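# Unplug the clipped cord from the power strip

## Task

Pull out the plug whose cord runs through the wire clip on the power strip, move the plug so it is free of that clip, and make sure neither gripper is left holding any other loose object.

## Robot and tools

Robot: two arms, left_arm and right_arm, each with a parallel two-finger gripper and a wrist camera. Calibrated bases in the scene frame: left_arm at (+0.035, +0.264, 0) m, quat_wxyz (+1.000, 0, 0, -0.004); right_arm at (+0.010, -0.350, 0) m, quat_wxyz (+1.000, 0, 0, -0.018). A two-camera stand is fixed to the floor behind the arms. Loose objects can occasionally get a brief push from outside.

Frames. Scene frame: origin at table height, halfway between the nominal bases; +z up, +x out over the table, left_arm on the +y side (arm names do not match image left/right). Each arm's reported end_effector_position (m) and end_effector_quat_wxyz, hand velocities, targets and wrist-camera poses are in that arm's own base frame. Fixed cameras and the table use the scene frame. Motion offsets are along the current Hand target's own axes. Gripper axes: fingers point along +z and open and close along y. The reported position is the point between the pads, about 1 cm behind the tips. Reported poses can be off by a few cm, more at long reach.

The 14-number row, used by execute_actions and move: left_arm dx, dy, dz, rx, ry, rz, opening, then right_arm in the same order. All values lie in [-1, 1]. dx..rz are an offset from that arm's Hand target at the start of the action or move, not an absolute pose; 1.0 equals 0.6 m or 180 degrees, and rx, ry, rz form one rotation vector. Opening is absolute: +1 fully open (0.094 m), -1 closed. Send the full row even if one arm stays still. Six zeros re-command that arm's Hand target. A 0 in the opening slot is a real command, so repeat the current opening to leave a gripper unchanged.

execute_actions(actions, cameras): actions is a list of actions, each a table of up to 15 rows, one row per 1/30 s step. A short table repeats its last row. Every row counts from the start pose of that action, and each new action starts from the current Hand target, so repeating an offset keeps moving. An empty actions list returns state plus images from all cameras. cameras takes names, ["all"] or []; an unknown name invalidates the call.

move(target, speed, blend, opening_speed, grip_force, blocking, cameras): straight-line paths toward target, one row or up to 15 rows. Every row is an offset from the same starting Hand targets. speed is in m/s, 0.002 to 2.9, default 0.25, one value or one per target; turning is capped at twice that in rad/s. blend, in m, rounds corners of a list; 0 stops at each point. opening_speed is the rate on the -1..+1 scale per second, at least 0.2; use it to close gently. grip_force is newtons per pad, 10 to 50, one value or one per arm. It persists, and low forces close slowly. blocking=false returns after about 0.5 s while the move continues. Paths last at least 0.5 s and at most 10 s. They do not avoid obstacles or the other arm. Do not route a gripper close past its own base, since that can change the shoulder posture. The result adds a move: line: done, off_target, moving, held or fault, plus limits such as paced (pose clipped) or held (steps withheld). An arm not named in the ending is done, meaning within 10 mm and 2 degrees.

wait(seconds 0 to 10): lets time pass with the last commands held. stop(): brakes a running move. zoom_image(camera, region [x0,y0,x1,y1] pixels, at most 504x504): a closer view of the newest image of cam_high, cam_low, cam_left_wrist or cam_right_wrist. finished_scene(scene): ends the scene, given the current scene's number. It cannot be undone, and the goal must hold without the robot.

Images: cam_high, cam_left_wrist, cam_right_wrist, each 896x504.

Results. Hand target is the last commanded pose after clipping, and the next offsets count from it. Grippers often stop short of it because of friction and weight, by up to a few cm. Re-sending zeros asks for it again, or you can add the missing distance. Orientation commands are clipped to within 40 degrees of the measured orientation each step. grip_measured uses the opening scale. Empty, it reads up to 2.5 mm wide. Squeezing a hard part, it reads up to about 3 mm narrower than the part. Squeeze rises about 1 N per 0.001 below first contact, then jumps to the force limit near 20 N. To release, command an opening well above grip_measured. grip_effort_nm is a smoothed gripper motor effort (negative closing). It is not pad force and does not return to zero at rest. Joint torques include gravity and carry offsets and noise; numbers 1 to 3 wrap at ±28 N m. Joint velocities may read "within noise". Joint ranges (rad): waist -2.618..3.054, shoulder 0..3.142, elbow 0..3.142 (straight at 2.901), wrist pitch -1.571..1.571, wrist yaw -1.571..1.571, wrist roll -2.094..2.094.

Avoid: dropping anything or letting it leave the table; releasing parts that are still moving; fast or hard contact with fixed or heavy things; pushing far past a contact; arms, grippers or wrist cameras touching each other, including one gripper closing on the other's fingers; strain on camera cables. A blocked arm keeps pushing until it is commanded away, so command back past its gripper. Motor heat builds while holding loads, reaching far, or pressing. MOTOR HOT appears at 75 °C, an OVER-TEMPERATURE FAULT at 90 °C folds and disables that arm, and at 100 °C the arm drops. Any arm stop is undesirable.

Each tool is called as name(argument=value, ...) on one line, values as JSON.

## Session

execute_actions(actions=[])

Scene clock: 0.00 s.
left_arm: end_effector_position=(+0.2201, -0.0507, +0.2060) grip_measured=+1.000 grip_effort_nm=n/a end_effector_quat_wxyz=(+0.472, -0.185, +0.859, -0.074) | right_arm: end_effector_position=(+0.2638, +0.0336, +0.2083) grip_measured=+1.000 grip_effort_nm=n/a end_effector_quat_wxyz=(+0.602, +0.176, +0.775, +0.076)
Joint positions: left_arm=[-0.722 0.597 0.699 -0.842 -0.631 -0.861 0.094] | right_arm=[0.5 0.492 0.39 -0.217 0.574 0.527 0.094]
Joint velocities: within noise
Joint torques (N m): no reading
Heat: left arm: 40 °C; right arm: 36 °C.
Hand target: left_arm +0.2204, -0.0492, +0.2113; +0.478, -0.188, +0.855, -0.074 | right_arm +0.2635, +0.0327, +0.2141; +0.607, +0.178, +0.771, +0.078
Tool commands: left_gripper/opening=+1.0 right_gripper/opening=+1.0

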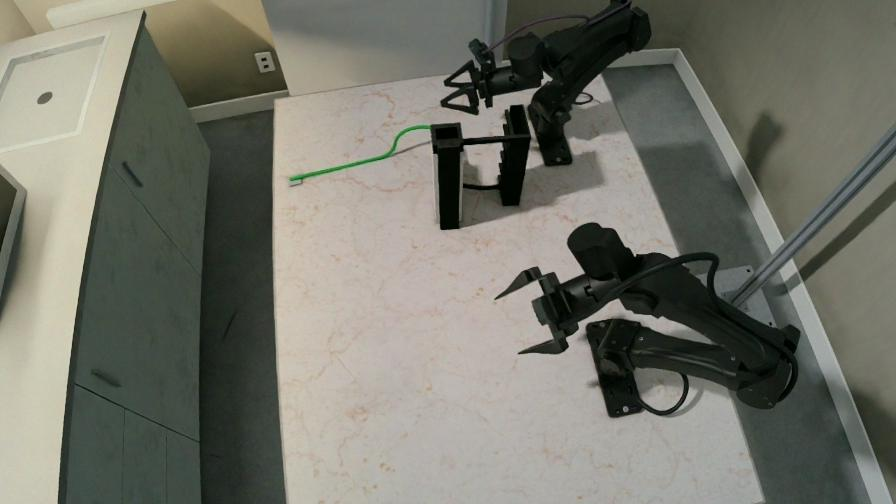

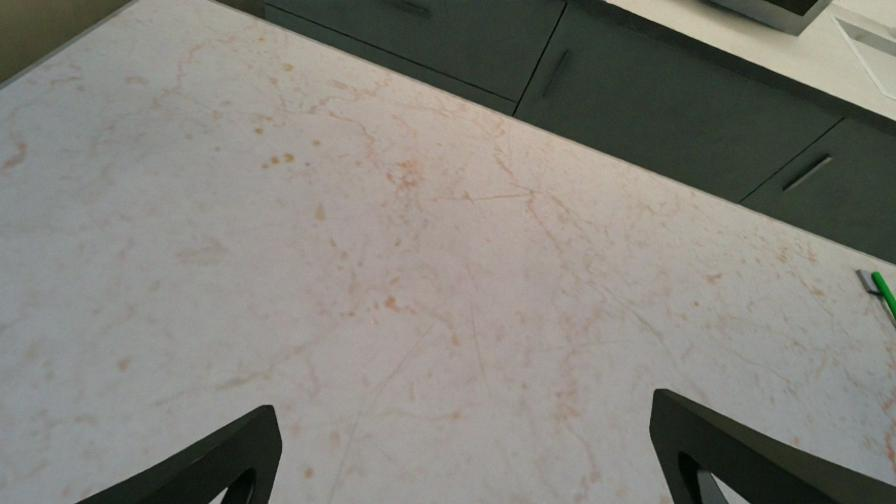

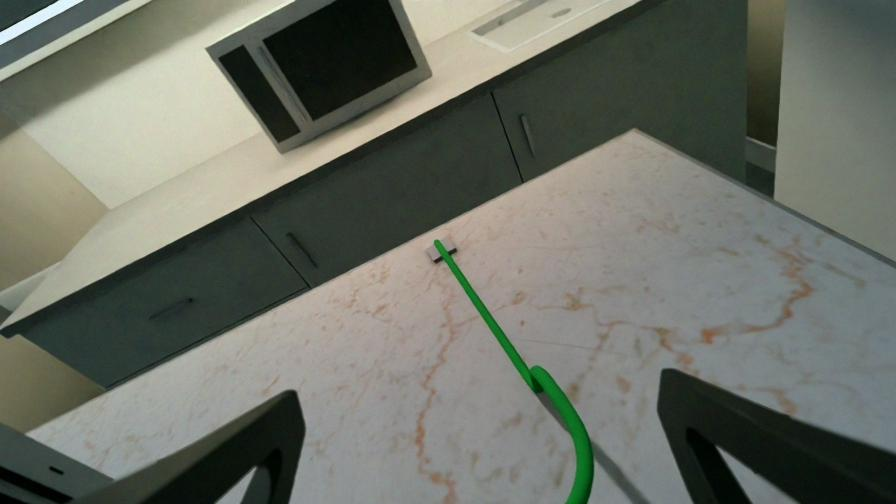

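zoom_image(camera="cam_high", region=[410, 70, 590, 240])

zoom_image(camera="cam_high", region=[270, 100, 450, 240])

Scaled by 2.800.

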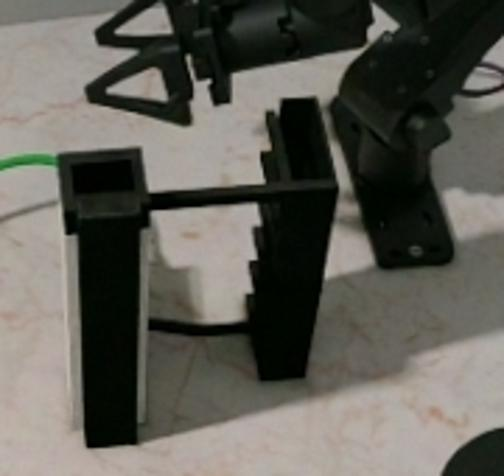

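Scaled by 2.800.

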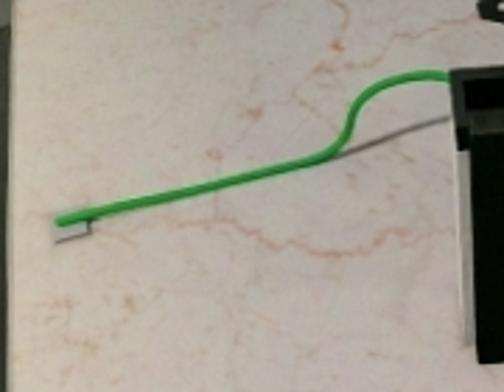

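move(target=[-0.132,-0.051,-0.089,0.263,0.102,0.178,1,0,0,0,0,0,0,1], cameras=["all"])

Scene clock: 5.73 s.
left_arm: end_effector_position=(+0.2213, -0.0464, +0.2987) grip_measured=+1.000 grip_effort_nm=-0.02 end_effector_quat_wxyz=(+0.377, +0.245, +0.848, -0.282) | right_arm: end_effector_position=(+0.2638, +0.0336, +0.2083) grip_measured=+1.000 grip_effort_nm=0.02 end_effector_quat_wxyz=(+0.602, +0.176, +0.775, +0.076)
Joint positions: left_arm=[0.502 1.135 1.346 -1.57 0.964 0.954 0.094] | right_arm=[0.5 0.492 0.39 -0.217 0.574 0.527 0.094]
Joint torques (N m): left_arm=[0.2 -1.95 9.16 0.62 0.76 0.11] | right_arm=[-0.09 0.98 7.62 1.33 0.13 -0.03]
Heat: left arm: 41 °C; right arm: 37 °C.
Hand target: left_arm +0.2205, -0.0490, +0.3115; +0.377, +0.265, +0.834, -0.303 | right_arm +0.2635, +0.0327, +0.2141; +0.607, +0.178, +0.771, +0.078
Off the commanded pose: left_arm 0.013 m, 4 deg | right_arm 0.006 m, 1 deg.
joint sent to its limit (left arm) — joint 4 (wrist pitch), lower limit. The joint targets are off in orientation, not in position.
move: off_target (left_arm)

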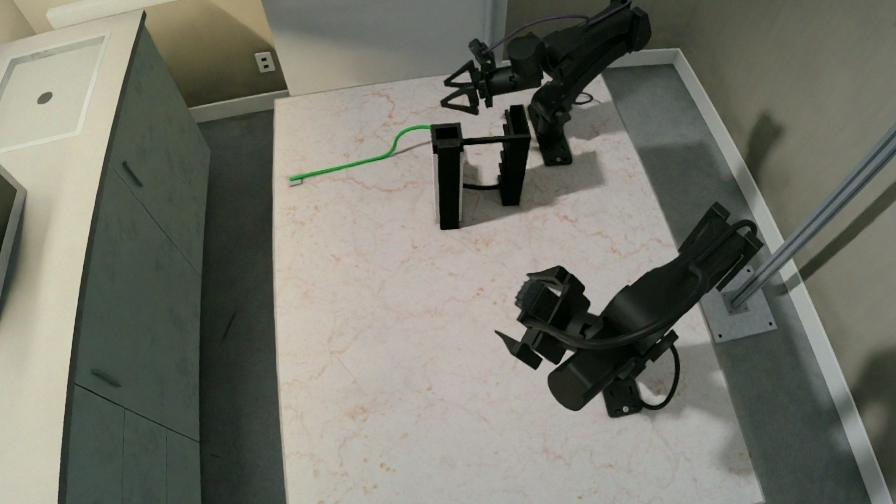

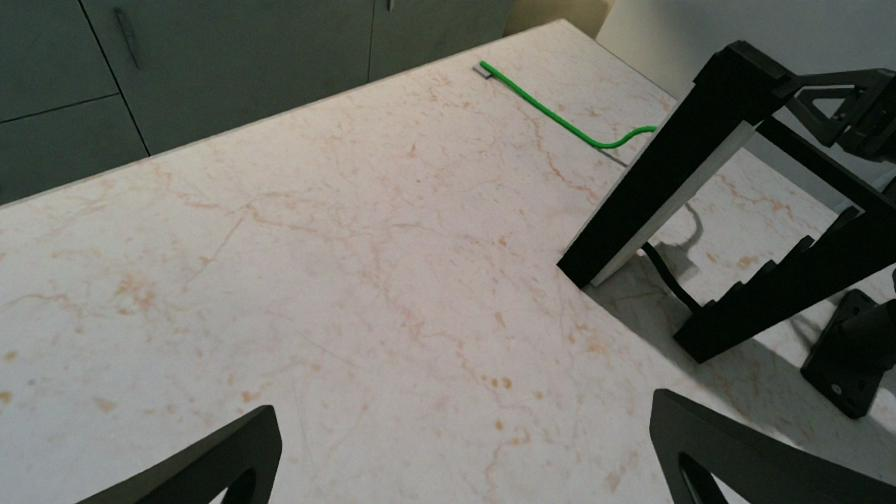

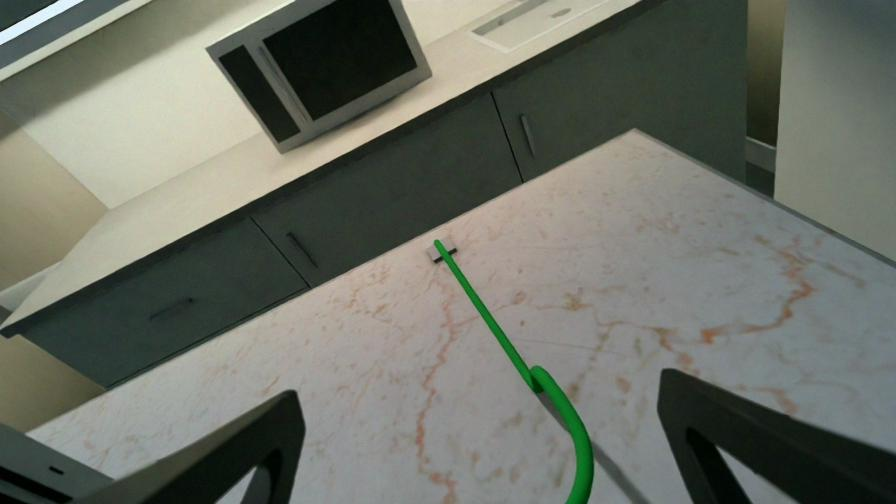

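move(target=[[0,0,0,0,0,0,1,-0.19,-0.24,-0.1,0,0,0,1],[0,0,0,0,0,0,1,-0.19,-0.24,-0.1,-0.277,0.102,-0.077,1]], cameras=["all"])

Scene clock: 13.07 s.
left_arm: end_effector_position=(+0.2212, -0.0465, +0.2987) grip_measured=+1.000 grip_effort_nm=-0.02 end_effector_quat_wxyz=(+0.376, +0.245, +0.848, -0.282) | right_arm: end_effector_position=(+0.2013, -0.1383, +0.2752) grip_measured=+1.000 grip_effort_nm=0.01 end_effector_quat_wxyz=(+0.541, -0.024, +0.834, +0.106)
Joint positions: left_arm=[0.502 1.135 1.346 -1.571 0.964 0.954 0.094] | right_arm=[-1.354 1.235 1.188 -1.538 -1.167 -1.421 0.094]
Joint torques (N m): left_arm=[0.2 -1.95 9.14 0.62 0.76 0.09] | right_arm=[0.73 -2.41 7.47 -0.15 -0.7 -0.11]
Heat: left arm: 42 °C; right arm: 37 °C.
Hand target: left_arm +0.2204, -0.0490, +0.3115; +0.377, +0.265, +0.834, -0.303 | right_arm +0.2025, -0.1366, +0.2843; +0.503, -0.198, +0.766, +0.348
Off the commanded pose: left_arm 0.013 m, 4 deg | right_arm 0.009 m, 35 deg.
joint sent to its limit (left arm) — joint 4 (wrist pitch), lower limit. The joint targets are off in orientation, not in position.
joint sent to its limit (right arm) — joint 4 (wrist pitch), lower limit. The joint targets are off in orientation, not in position.
move: off_target (left_arm, right_arm)

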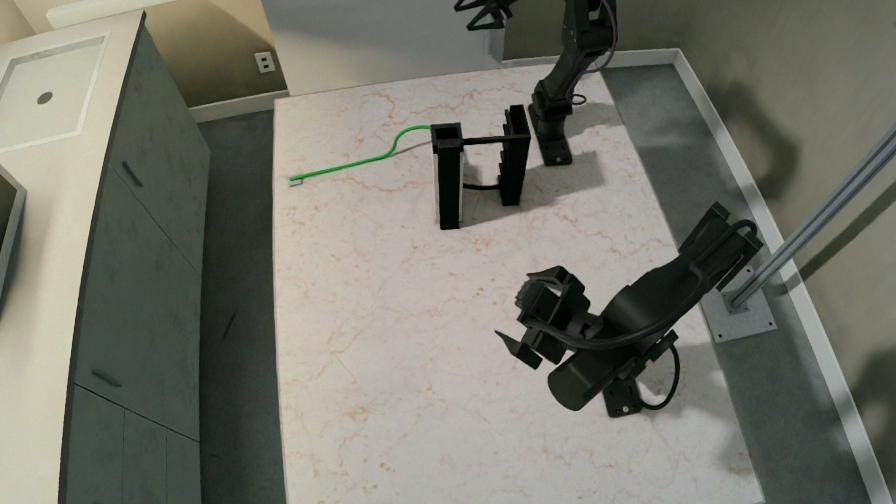

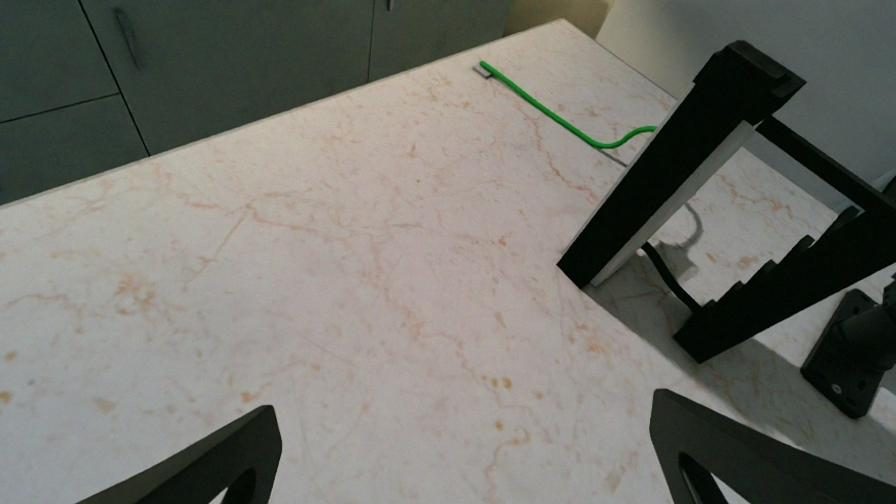

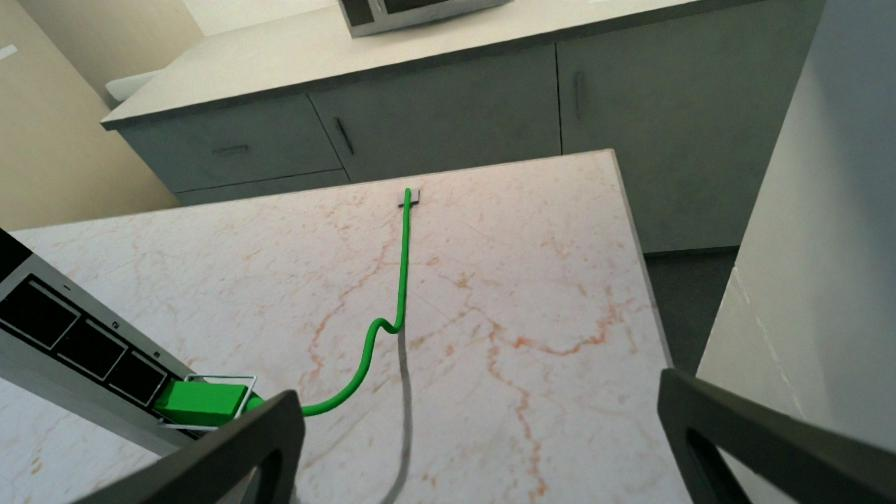

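zoom_image(camera="cam_right_wrist", region=[0, 220, 310, 490])

Scaled by 1.626.

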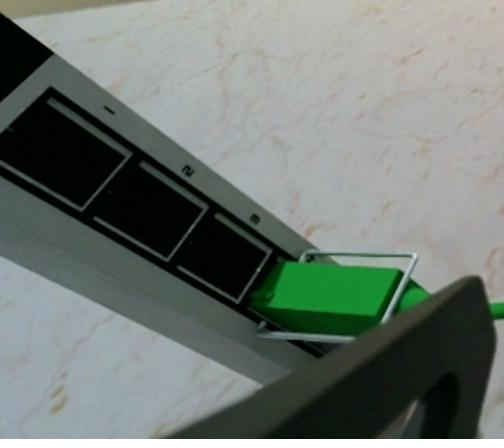

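move(target=[0,0,0,0,0,0,1,0.149,0,-0.008,0.121,-0.045,0.034,1], cameras=["cam_right_wrist"])

Scene clock: 16.97 s.
left_arm: end_effector_position=(+0.2212, -0.0465, +0.2987) grip_measured=+1.000 grip_effort_nm=-0.02 end_effector_quat_wxyz=(+0.376, +0.245, +0.848, -0.282) | right_arm: end_effector_position=(+0.1631, -0.1372, +0.1997) grip_measured=+1.000 grip_effort_nm=0.02 end_effector_quat_wxyz=(+0.525, +0.046, +0.843, +0.111)
Joint positions: left_arm=[0.502 1.135 1.346 -1.571 0.964 0.954 0.094] | right_arm=[-1.566 1.235 0.896 -1.541 -1.11 -1.65 0.094]
Joint torques (N m): left_arm=[0.2 -1.95 9.16 0.61 0.76 0.09] | right_arm=[-0.51 -2.91 5.09 -0.53 -0.64 -0.12]
Heat: left arm: 42 °C; right arm: 37 °C.
Hand target: left_arm +0.2204, -0.0490, +0.3115; +0.377, +0.265, +0.834, -0.303 | right_arm +0.1623, -0.1359, +0.2043; +0.565, -0.033, +0.790, +0.237
Off the commanded pose: left_arm 0.013 m, 4 deg | right_arm 0.005 m, 19 deg.
joint sent to its limit (left arm) — joint 4 (wrist pitch), lower limit. The joint targets are off in orientation, not in position.
joint sent to its limit (right arm) — joint 4 (wrist pitch), lower limit. The joint targets are off in orientation, not in position.
move: off_target (left_arm, right_arm)
Images, in order (width x height): cam_right_wrist 896x504.

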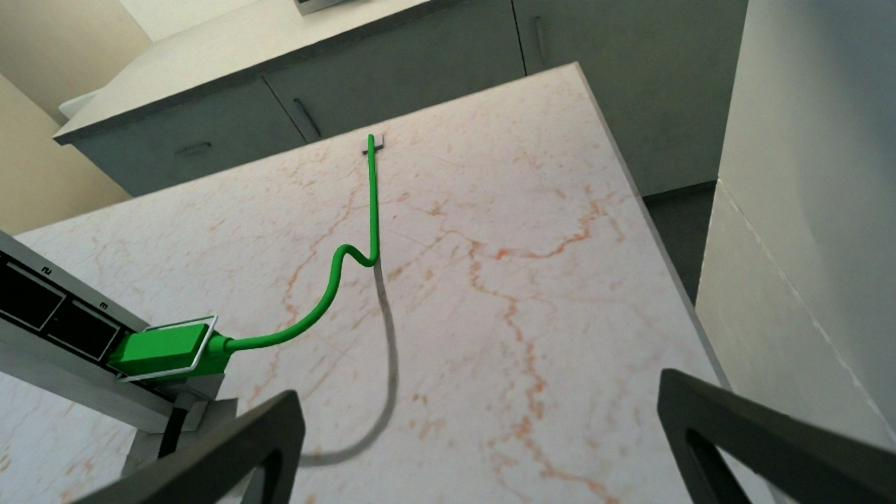

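zoom_image(camera="cam_right_wrist", region=[0, 230, 300, 480])

Scaled by 1.680.

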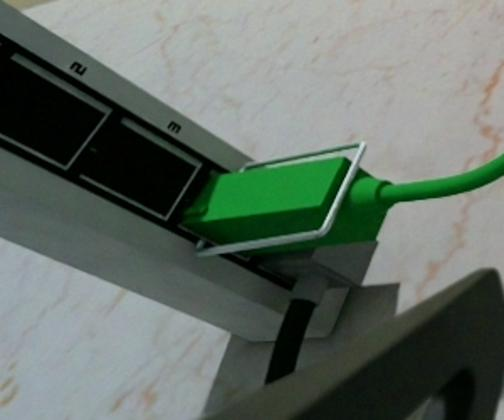

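move(target=[0,0,0,0,0,0,1,0.133,0.1845,0.327,0.14,0.033,-0.064,1], cameras=["cam_right_wrist","cam_high"])

Scene clock: 25.70 s.
left_arm: end_effector_position=(+0.2212, -0.0465, +0.2987) grip_measured=+1.000 grip_effort_nm=-0.01 end_effector_quat_wxyz=(+0.376, +0.245, +0.848, -0.282) | right_arm: end_effector_position=(+0.2570, +0.0694, +0.0999) grip_measured=+1.000 grip_effort_nm=0.01 end_effector_quat_wxyz=(+0.505, -0.037, +0.862, +0.016)
Joint positions: left_arm=[0.502 1.135 1.346 -1.571 0.964 0.954 0.094] | right_arm=[0.515 0.646 0.198 -0.108 0.381 0.215 0.094]
Joint torques (N m): left_arm=[0.2 -1.95 9.16 0.61 0.76 0.09] | right_arm=[-0.49 1.32 8.35 1.84 0.82 0.2]
Heat: left arm: 43 °C; right arm: 37 °C.
Hand target: left_arm +0.2204, -0.0490, +0.3115; +0.377, +0.265, +0.834, -0.303 | right_arm +0.2702, +0.0601, +0.1200; +0.538, +0.000, +0.843, +0.000
Off the commanded pose: left_arm 0.013 m, 4 deg | right_arm 0.026 m, 6 deg.
joint sent to its limit (left arm) — joint 4 (wrist pitch), lower limit. The joint targets are off in orientation, not in position.
move: off_target (left_arm, right_arm)
Images, in order (width x height): cam_high 896x504, cam_right_wrist 896x504.

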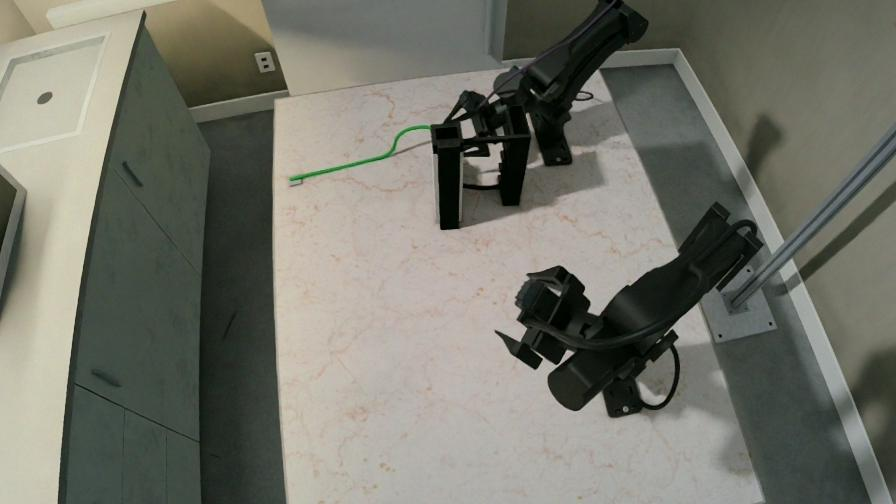

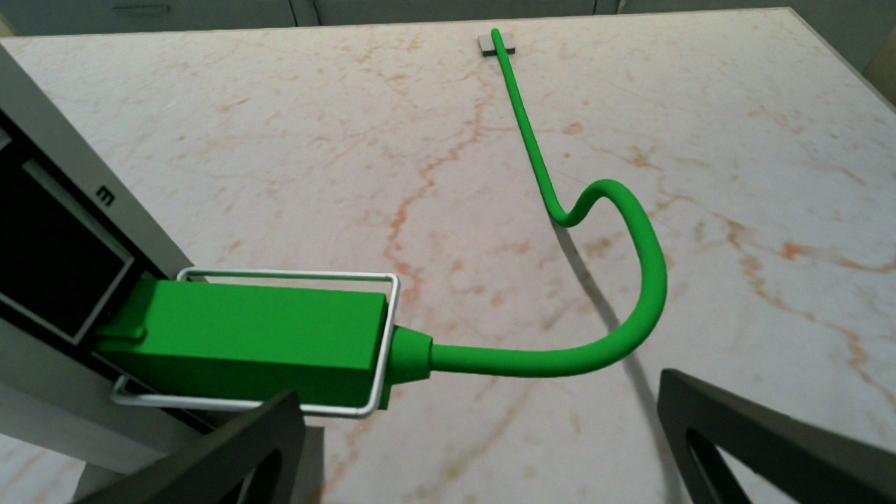

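move(target=[0,0,0,0,0,0,1,0,0,-0.05,0,0,0.5,0], cameras=["cam_right_wrist"])

Scene clock: 32.67 s.
left_arm: end_effector_position=(+0.2212, -0.0465, +0.2987) grip_measured=+1.000 grip_effort_nm=-0.02 end_effector_quat_wxyz=(+0.376, +0.245, +0.848, -0.282) | right_arm: end_effector_position=(+0.2426, +0.0609, +0.1208) grip_measured=+0.003 grip_effort_nm=-0.11 end_effector_quat_wxyz=(+0.373, +0.597, +0.602, +0.376)
Joint positions: left_arm=[0.502 1.135 1.346 -1.571 0.964 0.954 0.094] | right_arm=[0.627 0.496 0.223 -0.267 0.548 1.873 0.047]
Joint torques (N m): left_arm=[0.2 -1.95 9.16 0.61 0.76 0.09] | right_arm=[0.73 0.87 9.16 1.1 0.33 -0.02]
Heat: left arm: 43 °C; right arm: 38 °C.
Hand target: left_arm +0.2204, -0.0490, +0.3115; +0.377, +0.265, +0.834, -0.303 | right_arm +0.2429, +0.0601, +0.1326; +0.380, +0.596, +0.596, +0.380
Off the commanded pose: left_arm 0.013 m, 4 deg | right_arm 0.012 m, 1 deg.
joint sent to its limit (left arm) — joint 4 (wrist pitch), lower limit. The joint targets are off in orientation, not in position.
move: off_target (left_arm, right_arm)
Images, in order (width x height): cam_right_wrist 896x504.

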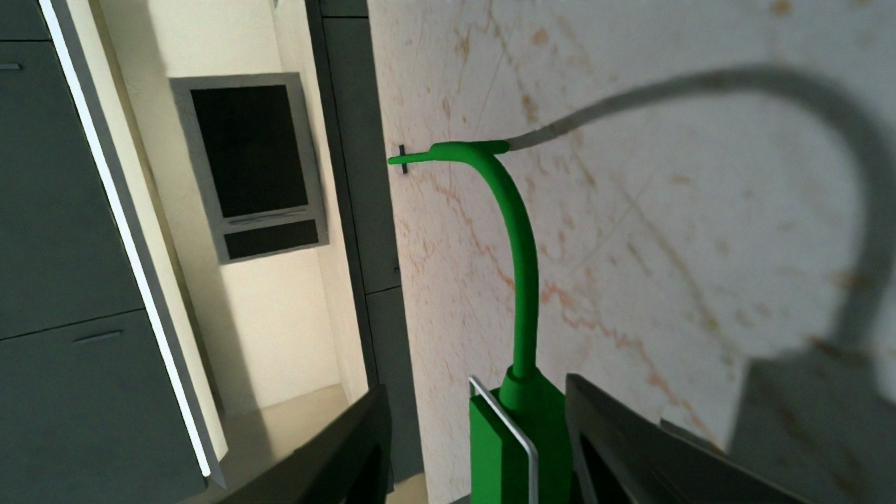

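move(target=[0,0,0,0,0,0,1,0.05,-0.025,0.04,0,0,0,0], cameras=["cam_right_wrist","cam_high","cam_left_wrist"], speed=0.12)

zoom_image(camera="cam_high", region=[410, 70, 590, 240])

Scene clock: 36.17 s.
left_arm: end_effector_position=(+0.2212, -0.0465, +0.2987) grip_measured=+1.000 grip_effort_nm=-0.01 end_effector_quat_wxyz=(+0.376, +0.245, +0.848, -0.282) | right_arm: end_effector_position=(+0.2677, +0.0782, +0.1464) grip_measured=+0.003 grip_effort_nm=-0.12 end_effector_quat_wxyz=(+0.391, +0.606, +0.536, +0.440)
Joint positions: left_arm=[0.502 1.135 1.346 -1.571 0.964 0.954 0.094] | right_arm=[0.678 0.667 0.215 0.057 0.641 1.935 0.047]
Joint torques (N m): left_arm=[0.2 -1.95 9.16 0.61 0.76 0.1] | right_arm=[6.13 7.43 5.96 0.61 0.3 -0.08]
Heat: left arm: 43 °C; right arm: 38 °C.
Hand target: left_arm +0.2204, -0.0490, +0.3115; +0.377, +0.265, +0.834, -0.303 | right_arm +0.2584, +0.0900, +0.1088; +0.381, +0.596, +0.596, +0.380
Off the commanded pose: left_arm 0.013 m, 4 deg | right_arm 0.040 m, 10 deg.
joint sent to its limit (left arm) — joint 4 (wrist pitch), lower limit. The joint targets are off in orientation, not in position.
move: off_target (left_arm, right_arm)

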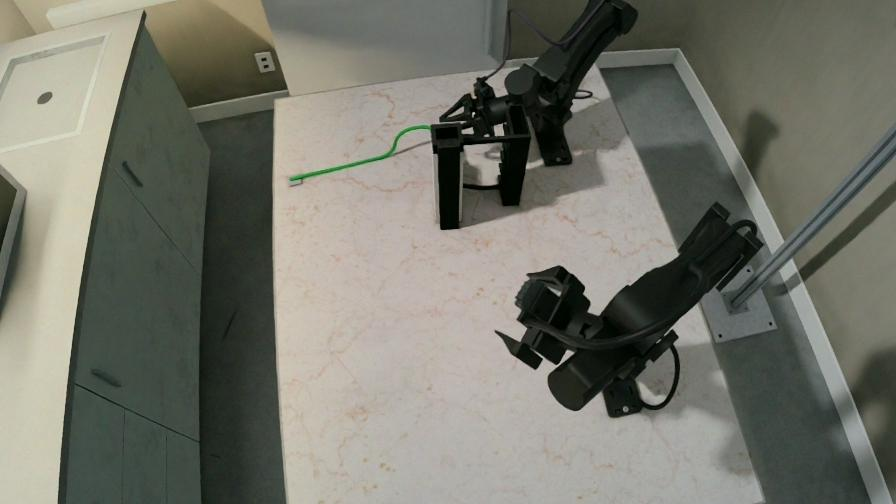

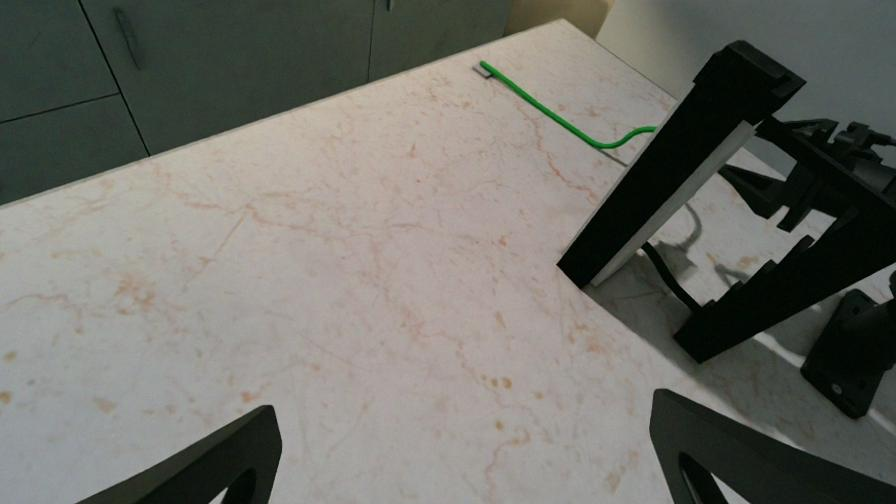

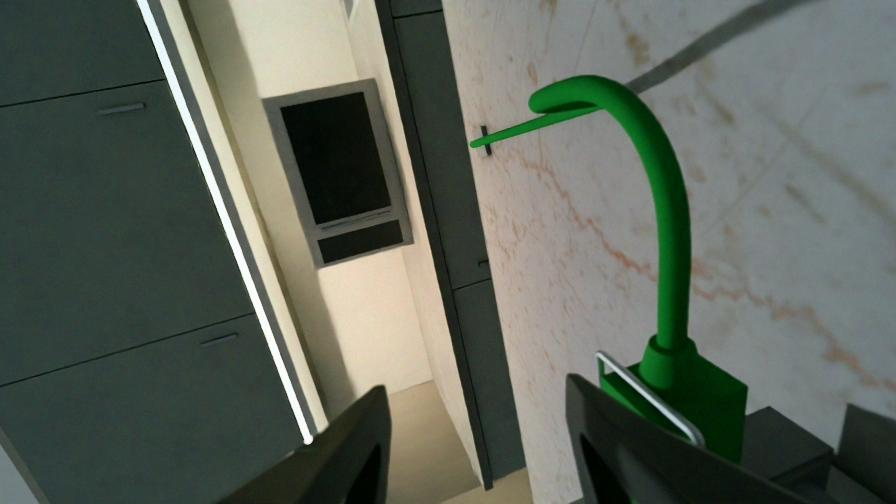

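Scaled by 2.800.

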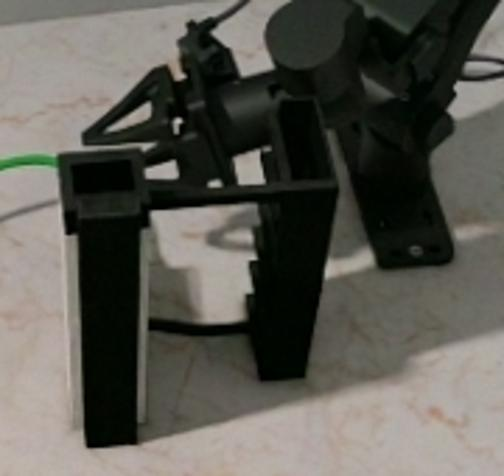

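move(target=[[0,0,0,0,0,0,1,-0.1,0.03,-0.04,0,0,0,0],[0,0,0,0,0,0,1,-0.1,0.03,-0.04,0,0.139,-0.076,0],[0,0,0,0,0,0,1,-0.03,0.01,0,0,0.139,-0.076,0]], cameras=["cam_right_wrist","cam_left_wrist"], speed=0.15)

Scene clock: 42.90 s.
left_arm: end_effector_position=(+0.2212, -0.0465, +0.2987) grip_measured=+1.000 grip_effort_nm=-0.01 end_effector_quat_wxyz=(+0.376, +0.245, +0.848, -0.282) | right_arm: end_effector_position=(+0.2604, +0.0713, +0.1154) grip_measured=+0.003 grip_effort_nm=-0.12 end_effector_quat_wxyz=(+0.280, +0.429, +0.730, +0.452)
Joint positions: left_arm=[0.502 1.135 1.346 -1.571 0.964 0.954 0.094] | right_arm=[-0.047 0.637 0.207 -0.081 -0.474 1.298 0.047]
Joint torques (N m): left_arm=[0.2 -1.96 9.16 0.61 0.76 0.09] | right_arm=[0.61 0.68 6.05 1.49 -0.06 -0.04]
Heat: left arm: 43 °C; right arm: 38 °C.
Hand target: left_arm +0.2204, -0.0490, +0.3115; +0.377, +0.265, +0.834, -0.303 | right_arm +0.2609, +0.0720, +0.1143; +0.285, +0.425, +0.730, +0.452
Off the commanded pose: left_arm 0.013 m, 4 deg | right_arm 0.001 m, 1 deg.
joint sent to its limit (left arm) — joint 4 (wrist pitch), lower limit. The joint targets are off in orientation, not in position.
move: off_target (left_arm)
Images, in order (width x height): cam_left_wrist 896x504, cam_right_wrist 896x504.

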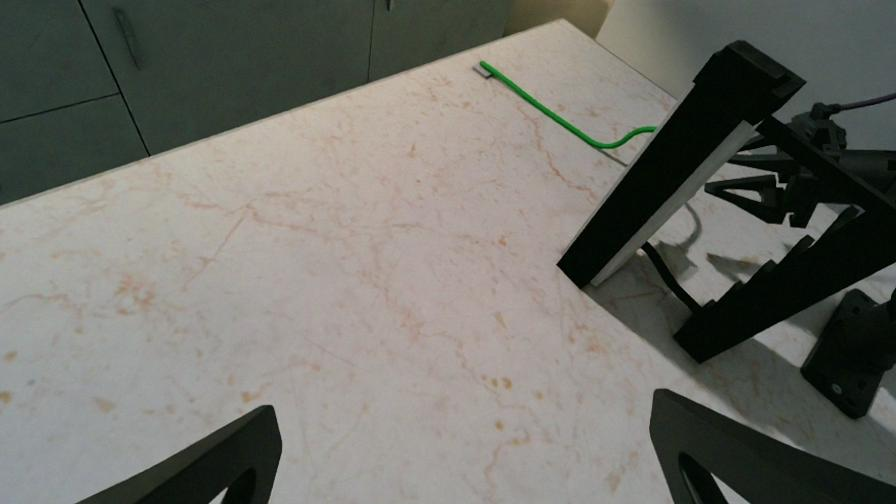

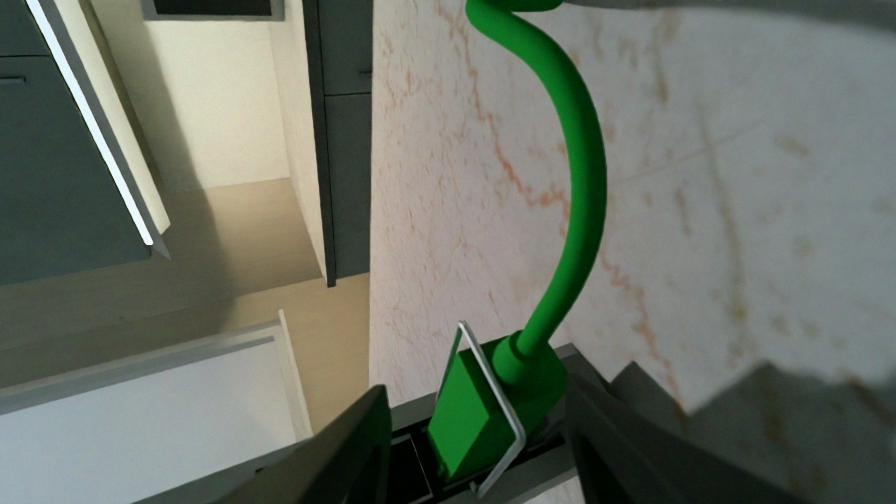

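move(target=[0,0,0,0,0,0,1,0.04,-0.005,0.035,0,0,0,0], cameras=["cam_right_wrist"], speed=0.12)

Scene clock: 45.57 s.
left_arm: end_effector_position=(+0.2212, -0.0465, +0.2987) grip_measured=+1.000 grip_effort_nm=-0.02 end_effector_quat_wxyz=(+0.376, +0.245, +0.848, -0.282) | right_arm: end_effector_position=(+0.2652, +0.1003, +0.1024) grip_measured=+0.003 grip_effort_nm=-0.12 end_effector_quat_wxyz=(+0.280, +0.429, +0.731, +0.452)
Joint positions: left_arm=[0.502 1.135 1.346 -1.571 0.964 0.954 0.094] | right_arm=[0.191 0.725 0.158 0.099 -0.264 1.416 0.047]
Joint torques (N m): left_arm=[0.2 -1.95 9.16 0.61 0.76 0.09] | right_arm=[0.96 0.28 5.87 1.58 0.02 -0.02]
Heat: left arm: 43 °C; right arm: 38 °C.
Hand target: left_arm +0.2204, -0.0490, +0.3115; +0.377, +0.265, +0.834, -0.303 | right_arm +0.2652, +0.1012, +0.1018; +0.285, +0.425, +0.731, +0.452
Off the commanded pose: left_arm 0.013 m, 4 deg | right_arm 0.001 m, 1 deg.
joint sent to its limit (left arm) — joint 4 (wrist pitch), lower limit. The joint targets are off in orientation, not in position.
move: off_target (left_arm)
Images, in order (width x height): cam_right_wrist 896x504.

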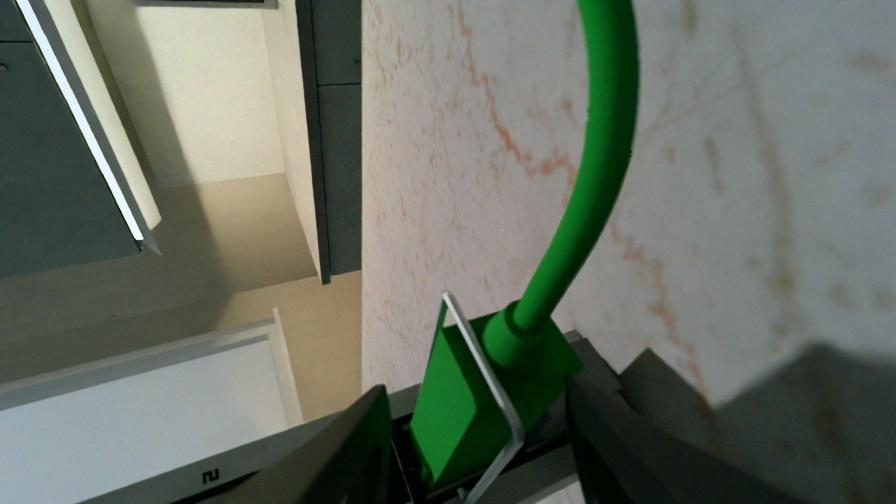

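move(target=[0,0,0,0,0,0,1,0.012,0,0.03,0,0,0,0], cameras=["cam_right_wrist"], speed=0.1)

Scene clock: 47.83 s.
left_arm: end_effector_position=(+0.2212, -0.0465, +0.2987) grip_measured=+1.000 grip_effort_nm=-0.02 end_effector_quat_wxyz=(+0.376, +0.245, +0.848, -0.282) | right_arm: end_effector_position=(+0.2727, +0.1154, +0.0890) grip_measured=+0.003 grip_effort_nm=-0.12 end_effector_quat_wxyz=(+0.270, +0.430, +0.736, +0.447)
Joint positions: left_arm=[0.502 1.135 1.346 -1.571 0.964 0.954 0.094] | right_arm=[0.277 0.884 0.151 0.251 -0.197 1.455 0.047]
Joint torques (N m): left_arm=[0.2 -1.95 9.16 0.62 0.76 0.09] | right_arm=[0.54 -0.49 5.83 1.72 0.11 -0.05]
Heat: left arm: 43 °C; right arm: 38 °C.
Hand target: left_arm +0.2204, -0.0490, +0.3115; +0.377, +0.265, +0.834, -0.303 | right_arm +0.2763, +0.1151, +0.0940; +0.285, +0.425, +0.730, +0.452
Off the commanded pose: left_arm 0.013 m, 4 deg | right_arm 0.006 m, 2 deg.
joint sent to its limit (left arm) — joint 4 (wrist pitch), lower limit. The joint targets are off in orientation, not in position.
move: off_target (left_arm)
Images, in order (width x height): cam_right_wrist 896x504.

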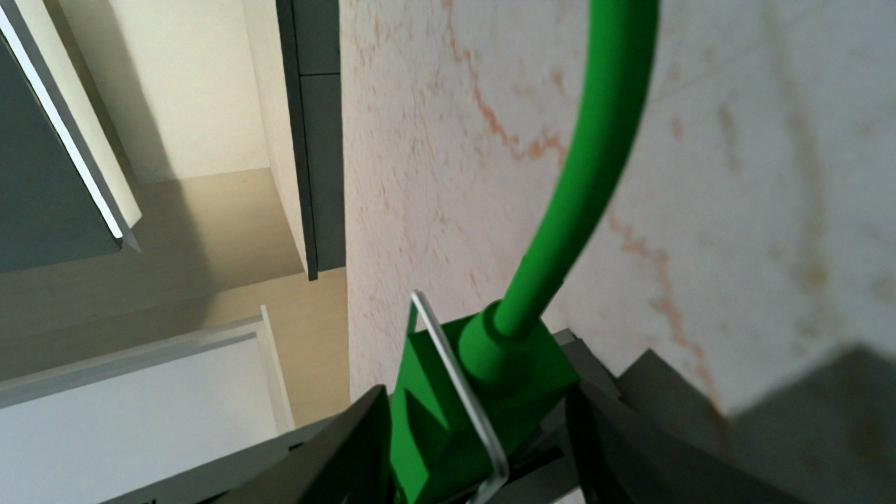

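move(target=[0,0,0,0,0,0,1,0,0,0,0,0,0,-0.6], cameras=["cam_right_wrist"], opening_speed=0.5, grip_force=15)

Scene clock: 50.33 s.
left_arm: end_effector_position=(+0.2212, -0.0465, +0.2987) grip_measured=+1.000 grip_effort_nm=-0.02 end_effector_quat_wxyz=(+0.376, +0.245, +0.848, -0.282) | right_arm: end_effector_position=(+0.2721, +0.1149, +0.0876) grip_measured=-0.145 grip_effort_nm=-0.35 end_effector_quat_wxyz=(+0.268, +0.434, +0.735, +0.447)
Joint positions: left_arm=[0.502 1.135 1.346 -1.571 0.964 0.954 0.094] | right_arm=[0.277 0.884 0.148 0.251 -0.196 1.462 0.04]
Joint torques (N m): left_arm=[0.18 -1.96 9.16 0.61 0.76 0.09] | right_arm=[0.59 -0.49 6.24 1.74 0.1 -0.1]
Heat: left arm: 43 °C; right arm: 38 °C.
Hand target: left_arm +0.2204, -0.0490, +0.3115; +0.377, +0.265, +0.834, -0.303 | right_arm +0.2763, +0.1151, +0.0940; +0.285, +0.425, +0.730, +0.452
Off the commanded pose: left_arm 0.013 m, 4 deg | right_arm 0.008 m, 2 deg.
joint sent to its limit (left arm) — joint 4 (wrist pitch), lower limit. The joint targets are off in orientation, not in position.
grip_force (N): 15, 15
move: off_target (left_arm)
Images, in order (width x height): cam_right_wrist 896x504.

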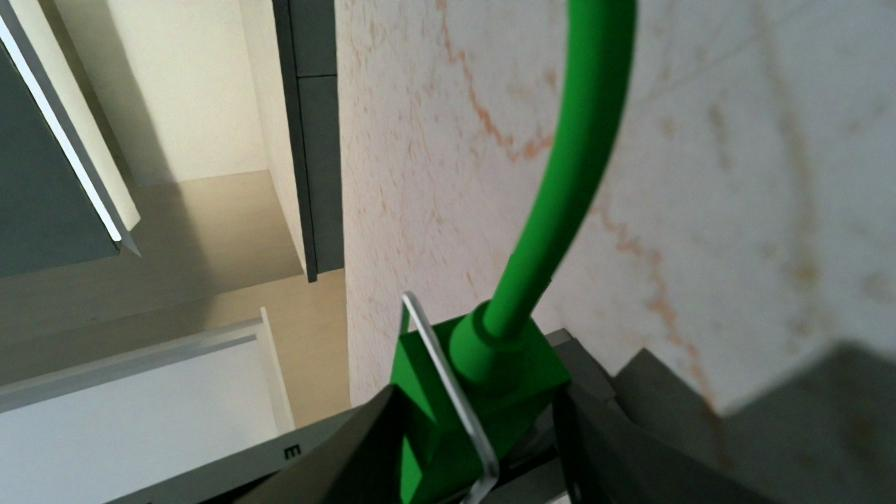

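move(target=[[0,0,0,0,0,0,1,0,0,0,0,0,0,0.05],[0,0,0,0,0,0,1,-0.0233,-0.006,-0.0114,0,0,0,0.05],[0,0,0,0,0,0,1,-0.0233,-0.006,-0.0114,0,0,0,-0.5]], cameras=["cam_right_wrist"], opening_speed=0.6)

Scene clock: 55.77 s.
left_arm: end_effector_position=(+0.2212, -0.0465, +0.2987) grip_measured=+1.000 grip_effort_nm=-0.02 end_effector_quat_wxyz=(+0.376, +0.245, +0.848, -0.282) | right_arm: end_effector_position=(+0.2751, +0.0995, +0.0882) grip_measured=-0.180 grip_effort_nm=-0.31 end_effector_quat_wxyz=(+0.275, +0.434, +0.733, +0.445)
Joint positions: left_arm=[0.502 1.135 1.346 -1.571 0.964 0.954 0.094] | right_arm=[0.178 0.869 0.146 0.233 -0.271 1.411 0.039]
Joint torques (N m): left_arm=[0.2 -1.96 9.16 0.61 0.76 0.09] | right_arm=[-0.76 -1.85 5.98 1.52 -0.18 -0.1]
Heat: left arm: 43 °C; right arm: 38 °C.
Hand target: left_arm +0.2204, -0.0490, +0.3115; +0.377, +0.265, +0.834, -0.303 | right_arm +0.2761, +0.0991, +0.0941; +0.285, +0.425, +0.730, +0.452
Off the commanded pose: left_arm 0.013 m, 4 deg | right_arm 0.006 m, 2 deg.
joint sent to its limit (left arm) — joint 4 (wrist pitch), lower limit. The joint targets are off in orientation, not in position.
grip_force (N): 15, 15
move: off_target (left_arm)
Images, in order (width x height): cam_right_wrist 896x504.

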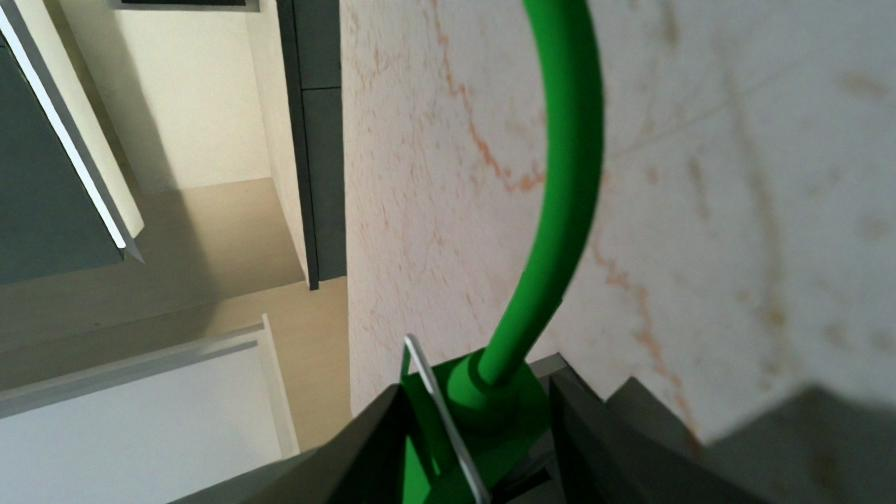

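move(target=[[0,0,0,0,0,0,1,0,0,0,0,0,0,0.05],[0,0,0,0,0,0,1,-0.041,-0.011,-0.02,0,0,0,0.05],[0,0,0,0,0,0,1,-0.041,-0.011,-0.02,0,0,0,-0.5]], cameras=["cam_right_wrist"], opening_speed=0.6)

Scene clock: 62.50 s.
left_arm: end_effector_position=(+0.2212, -0.0465, +0.2987) grip_measured=+1.000 grip_effort_nm=-0.02 end_effector_quat_wxyz=(+0.376, +0.245, +0.848, -0.282) | right_arm: end_effector_position=(+0.2755, +0.0725, +0.0914) grip_measured=-0.497 grip_effort_nm=-0.12 end_effector_quat_wxyz=(+0.278, +0.431, +0.730, +0.452)
Joint positions: left_arm=[0.502 1.135 1.346 -1.571 0.964 0.954 0.094] | right_arm=[-0.034 0.843 0.146 0.187 -0.464 1.309 0.024]
Joint torques (N m): left_arm=[0.18 -1.95 9.14 0.62 0.76 0.1] | right_arm=[-0.73 -1.21 6.42 1.29 -0.19 -0.16]
Heat: left arm: 43 °C; right arm: 38 °C.
Hand target: left_arm +0.2204, -0.0490, +0.3115; +0.377, +0.265, +0.834, -0.303 | right_arm +0.2758, +0.0710, +0.0941; +0.285, +0.425, +0.730, +0.452
Off the commanded pose: left_arm 0.013 m, 4 deg | right_arm 0.003 m, 1 deg.
joint sent to its limit (left arm) — joint 4 (wrist pitch), lower limit. The joint targets are off in orientation, not in position.
grip_force (N): 15, 15
move: off_target (left_arm)
Images, in order (width x height): cam_right_wrist 896x504.

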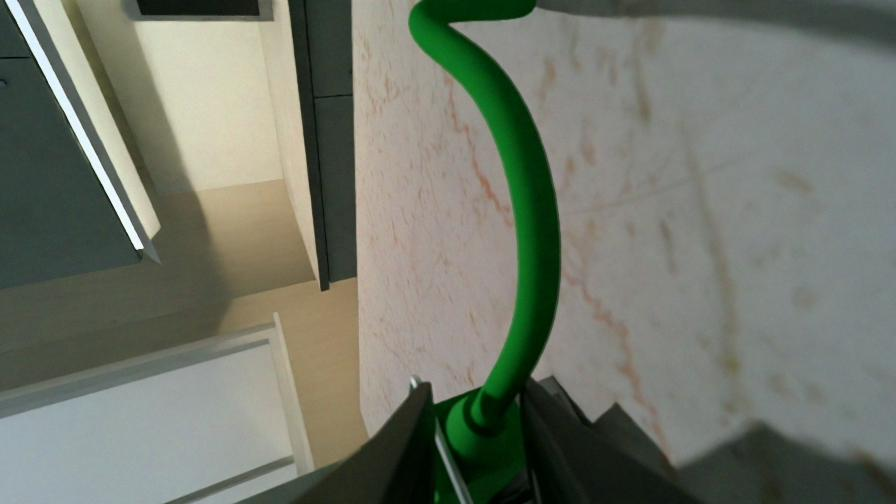

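move(target=[[0,0,0,0,0,0,1,0,0,-0.02,0,0,0,-0.5],[0,0,0,0,0,0,1,0,0.036,-0.038,0,0,0,-0.5]], cameras=["cam_right_wrist"], speed=0.06)

Scene clock: 65.40 s.
left_arm: end_effector_position=(+0.2212, -0.0465, +0.2987) grip_measured=+1.000 grip_effort_nm=-0.02 end_effector_quat_wxyz=(+0.376, +0.245, +0.848, -0.282) | right_arm: end_effector_position=(+0.2623, +0.0675, +0.1110) grip_measured=-0.497 grip_effort_nm=-0.12 end_effector_quat_wxyz=(+0.272, +0.435, +0.731, +0.449)
Joint positions: left_arm=[0.502 1.135 1.346 -1.571 0.964 0.954 0.094] | right_arm=[-0.078 0.676 0.213 -0.075 -0.501 1.285 0.024]
Joint torques (N m): left_arm=[0.2 -1.95 9.16 0.61 0.76 0.09] | right_arm=[-0.53 -0.38 8.94 1.18 -0.19 -0.15]
Heat: left arm: 43 °C; right arm: 38 °C.
Hand target: left_arm +0.2204, -0.0490, +0.3115; +0.377, +0.265, +0.834, -0.303 | right_arm +0.2654, +0.0663, +0.1234; +0.285, +0.425, +0.730, +0.452
Off the commanded pose: left_arm 0.013 m, 4 deg | right_arm 0.013 m, 2 deg.
joint sent to its limit (left arm) — joint 4 (wrist pitch), lower limit. The joint targets are off in orientation, not in position.
grip_force (N): 15, 15
move: off_target (left_arm, right_arm)
Images, in order (width x height): cam_right_wrist 896x504.

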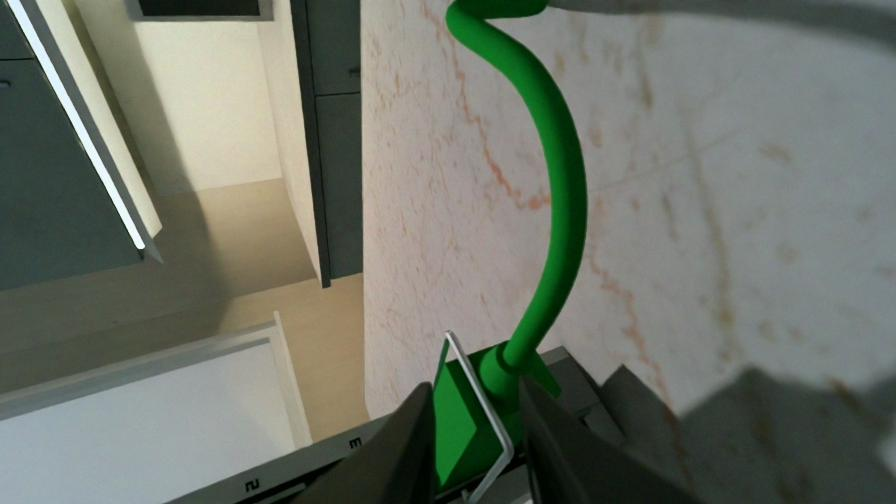

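move(target=[[0,0,0,0,0,0,1,0,-0.033,0.022,0,0,0,-0.5],[0,0,0,0,0,0,1,0.0364,-0.024,0.04,0,0,0,-0.5]], cameras=["cam_right_wrist"], speed=0.06)

Scene clock: 69.40 s.
left_arm: end_effector_position=(+0.2212, -0.0465, +0.2987) grip_measured=+1.000 grip_effort_nm=-0.01 end_effector_quat_wxyz=(+0.376, +0.245, +0.848, -0.282) | right_arm: end_effector_position=(+0.2687, +0.0920, +0.0998) grip_measured=-0.497 grip_effort_nm=-0.11 end_effector_quat_wxyz=(+0.279, +0.428, +0.731, +0.452)
Joint positions: left_arm=[0.502 1.135 1.346 -1.571 0.964 0.954 0.094] | right_arm=[0.119 0.755 0.155 0.121 -0.331 1.381 0.024]
Joint torques (N m): left_arm=[0.2 -1.96 9.16 0.61 0.76 0.09] | right_arm=[0.57 0.14 5.9 1.57 -0.01 -0.06]
Heat: left arm: 44 °C; right arm: 38 °C.
Hand target: left_arm +0.2204, -0.0490, +0.3115; +0.377, +0.265, +0.834, -0.303 | right_arm +0.2690, +0.0923, +0.0993; +0.285, +0.425, +0.730, +0.452
Off the commanded pose: left_arm 0.013 m, 4 deg | right_arm 0.001 m, 1 deg.
joint sent to its limit (left arm) — joint 4 (wrist pitch), lower limit. The joint targets are off in orientation, not in position.
grip_force (N): 15, 15
move: off_target (left_arm)
Images, in order (width x height): cam_right_wrist 896x504.

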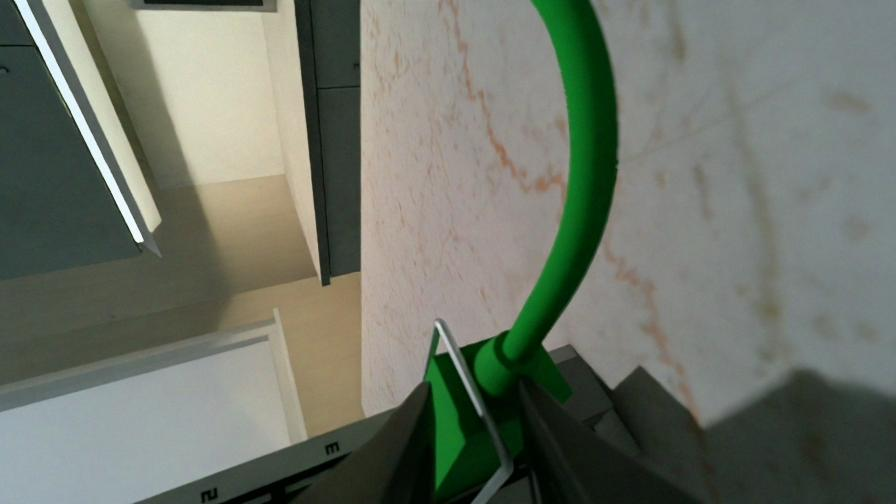

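zoom_image(camera="cam_right_wrist", region=[380, 300, 620, 504])

Scaled by 2.100.

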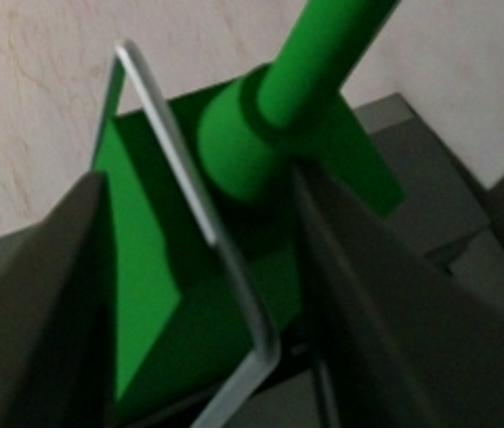

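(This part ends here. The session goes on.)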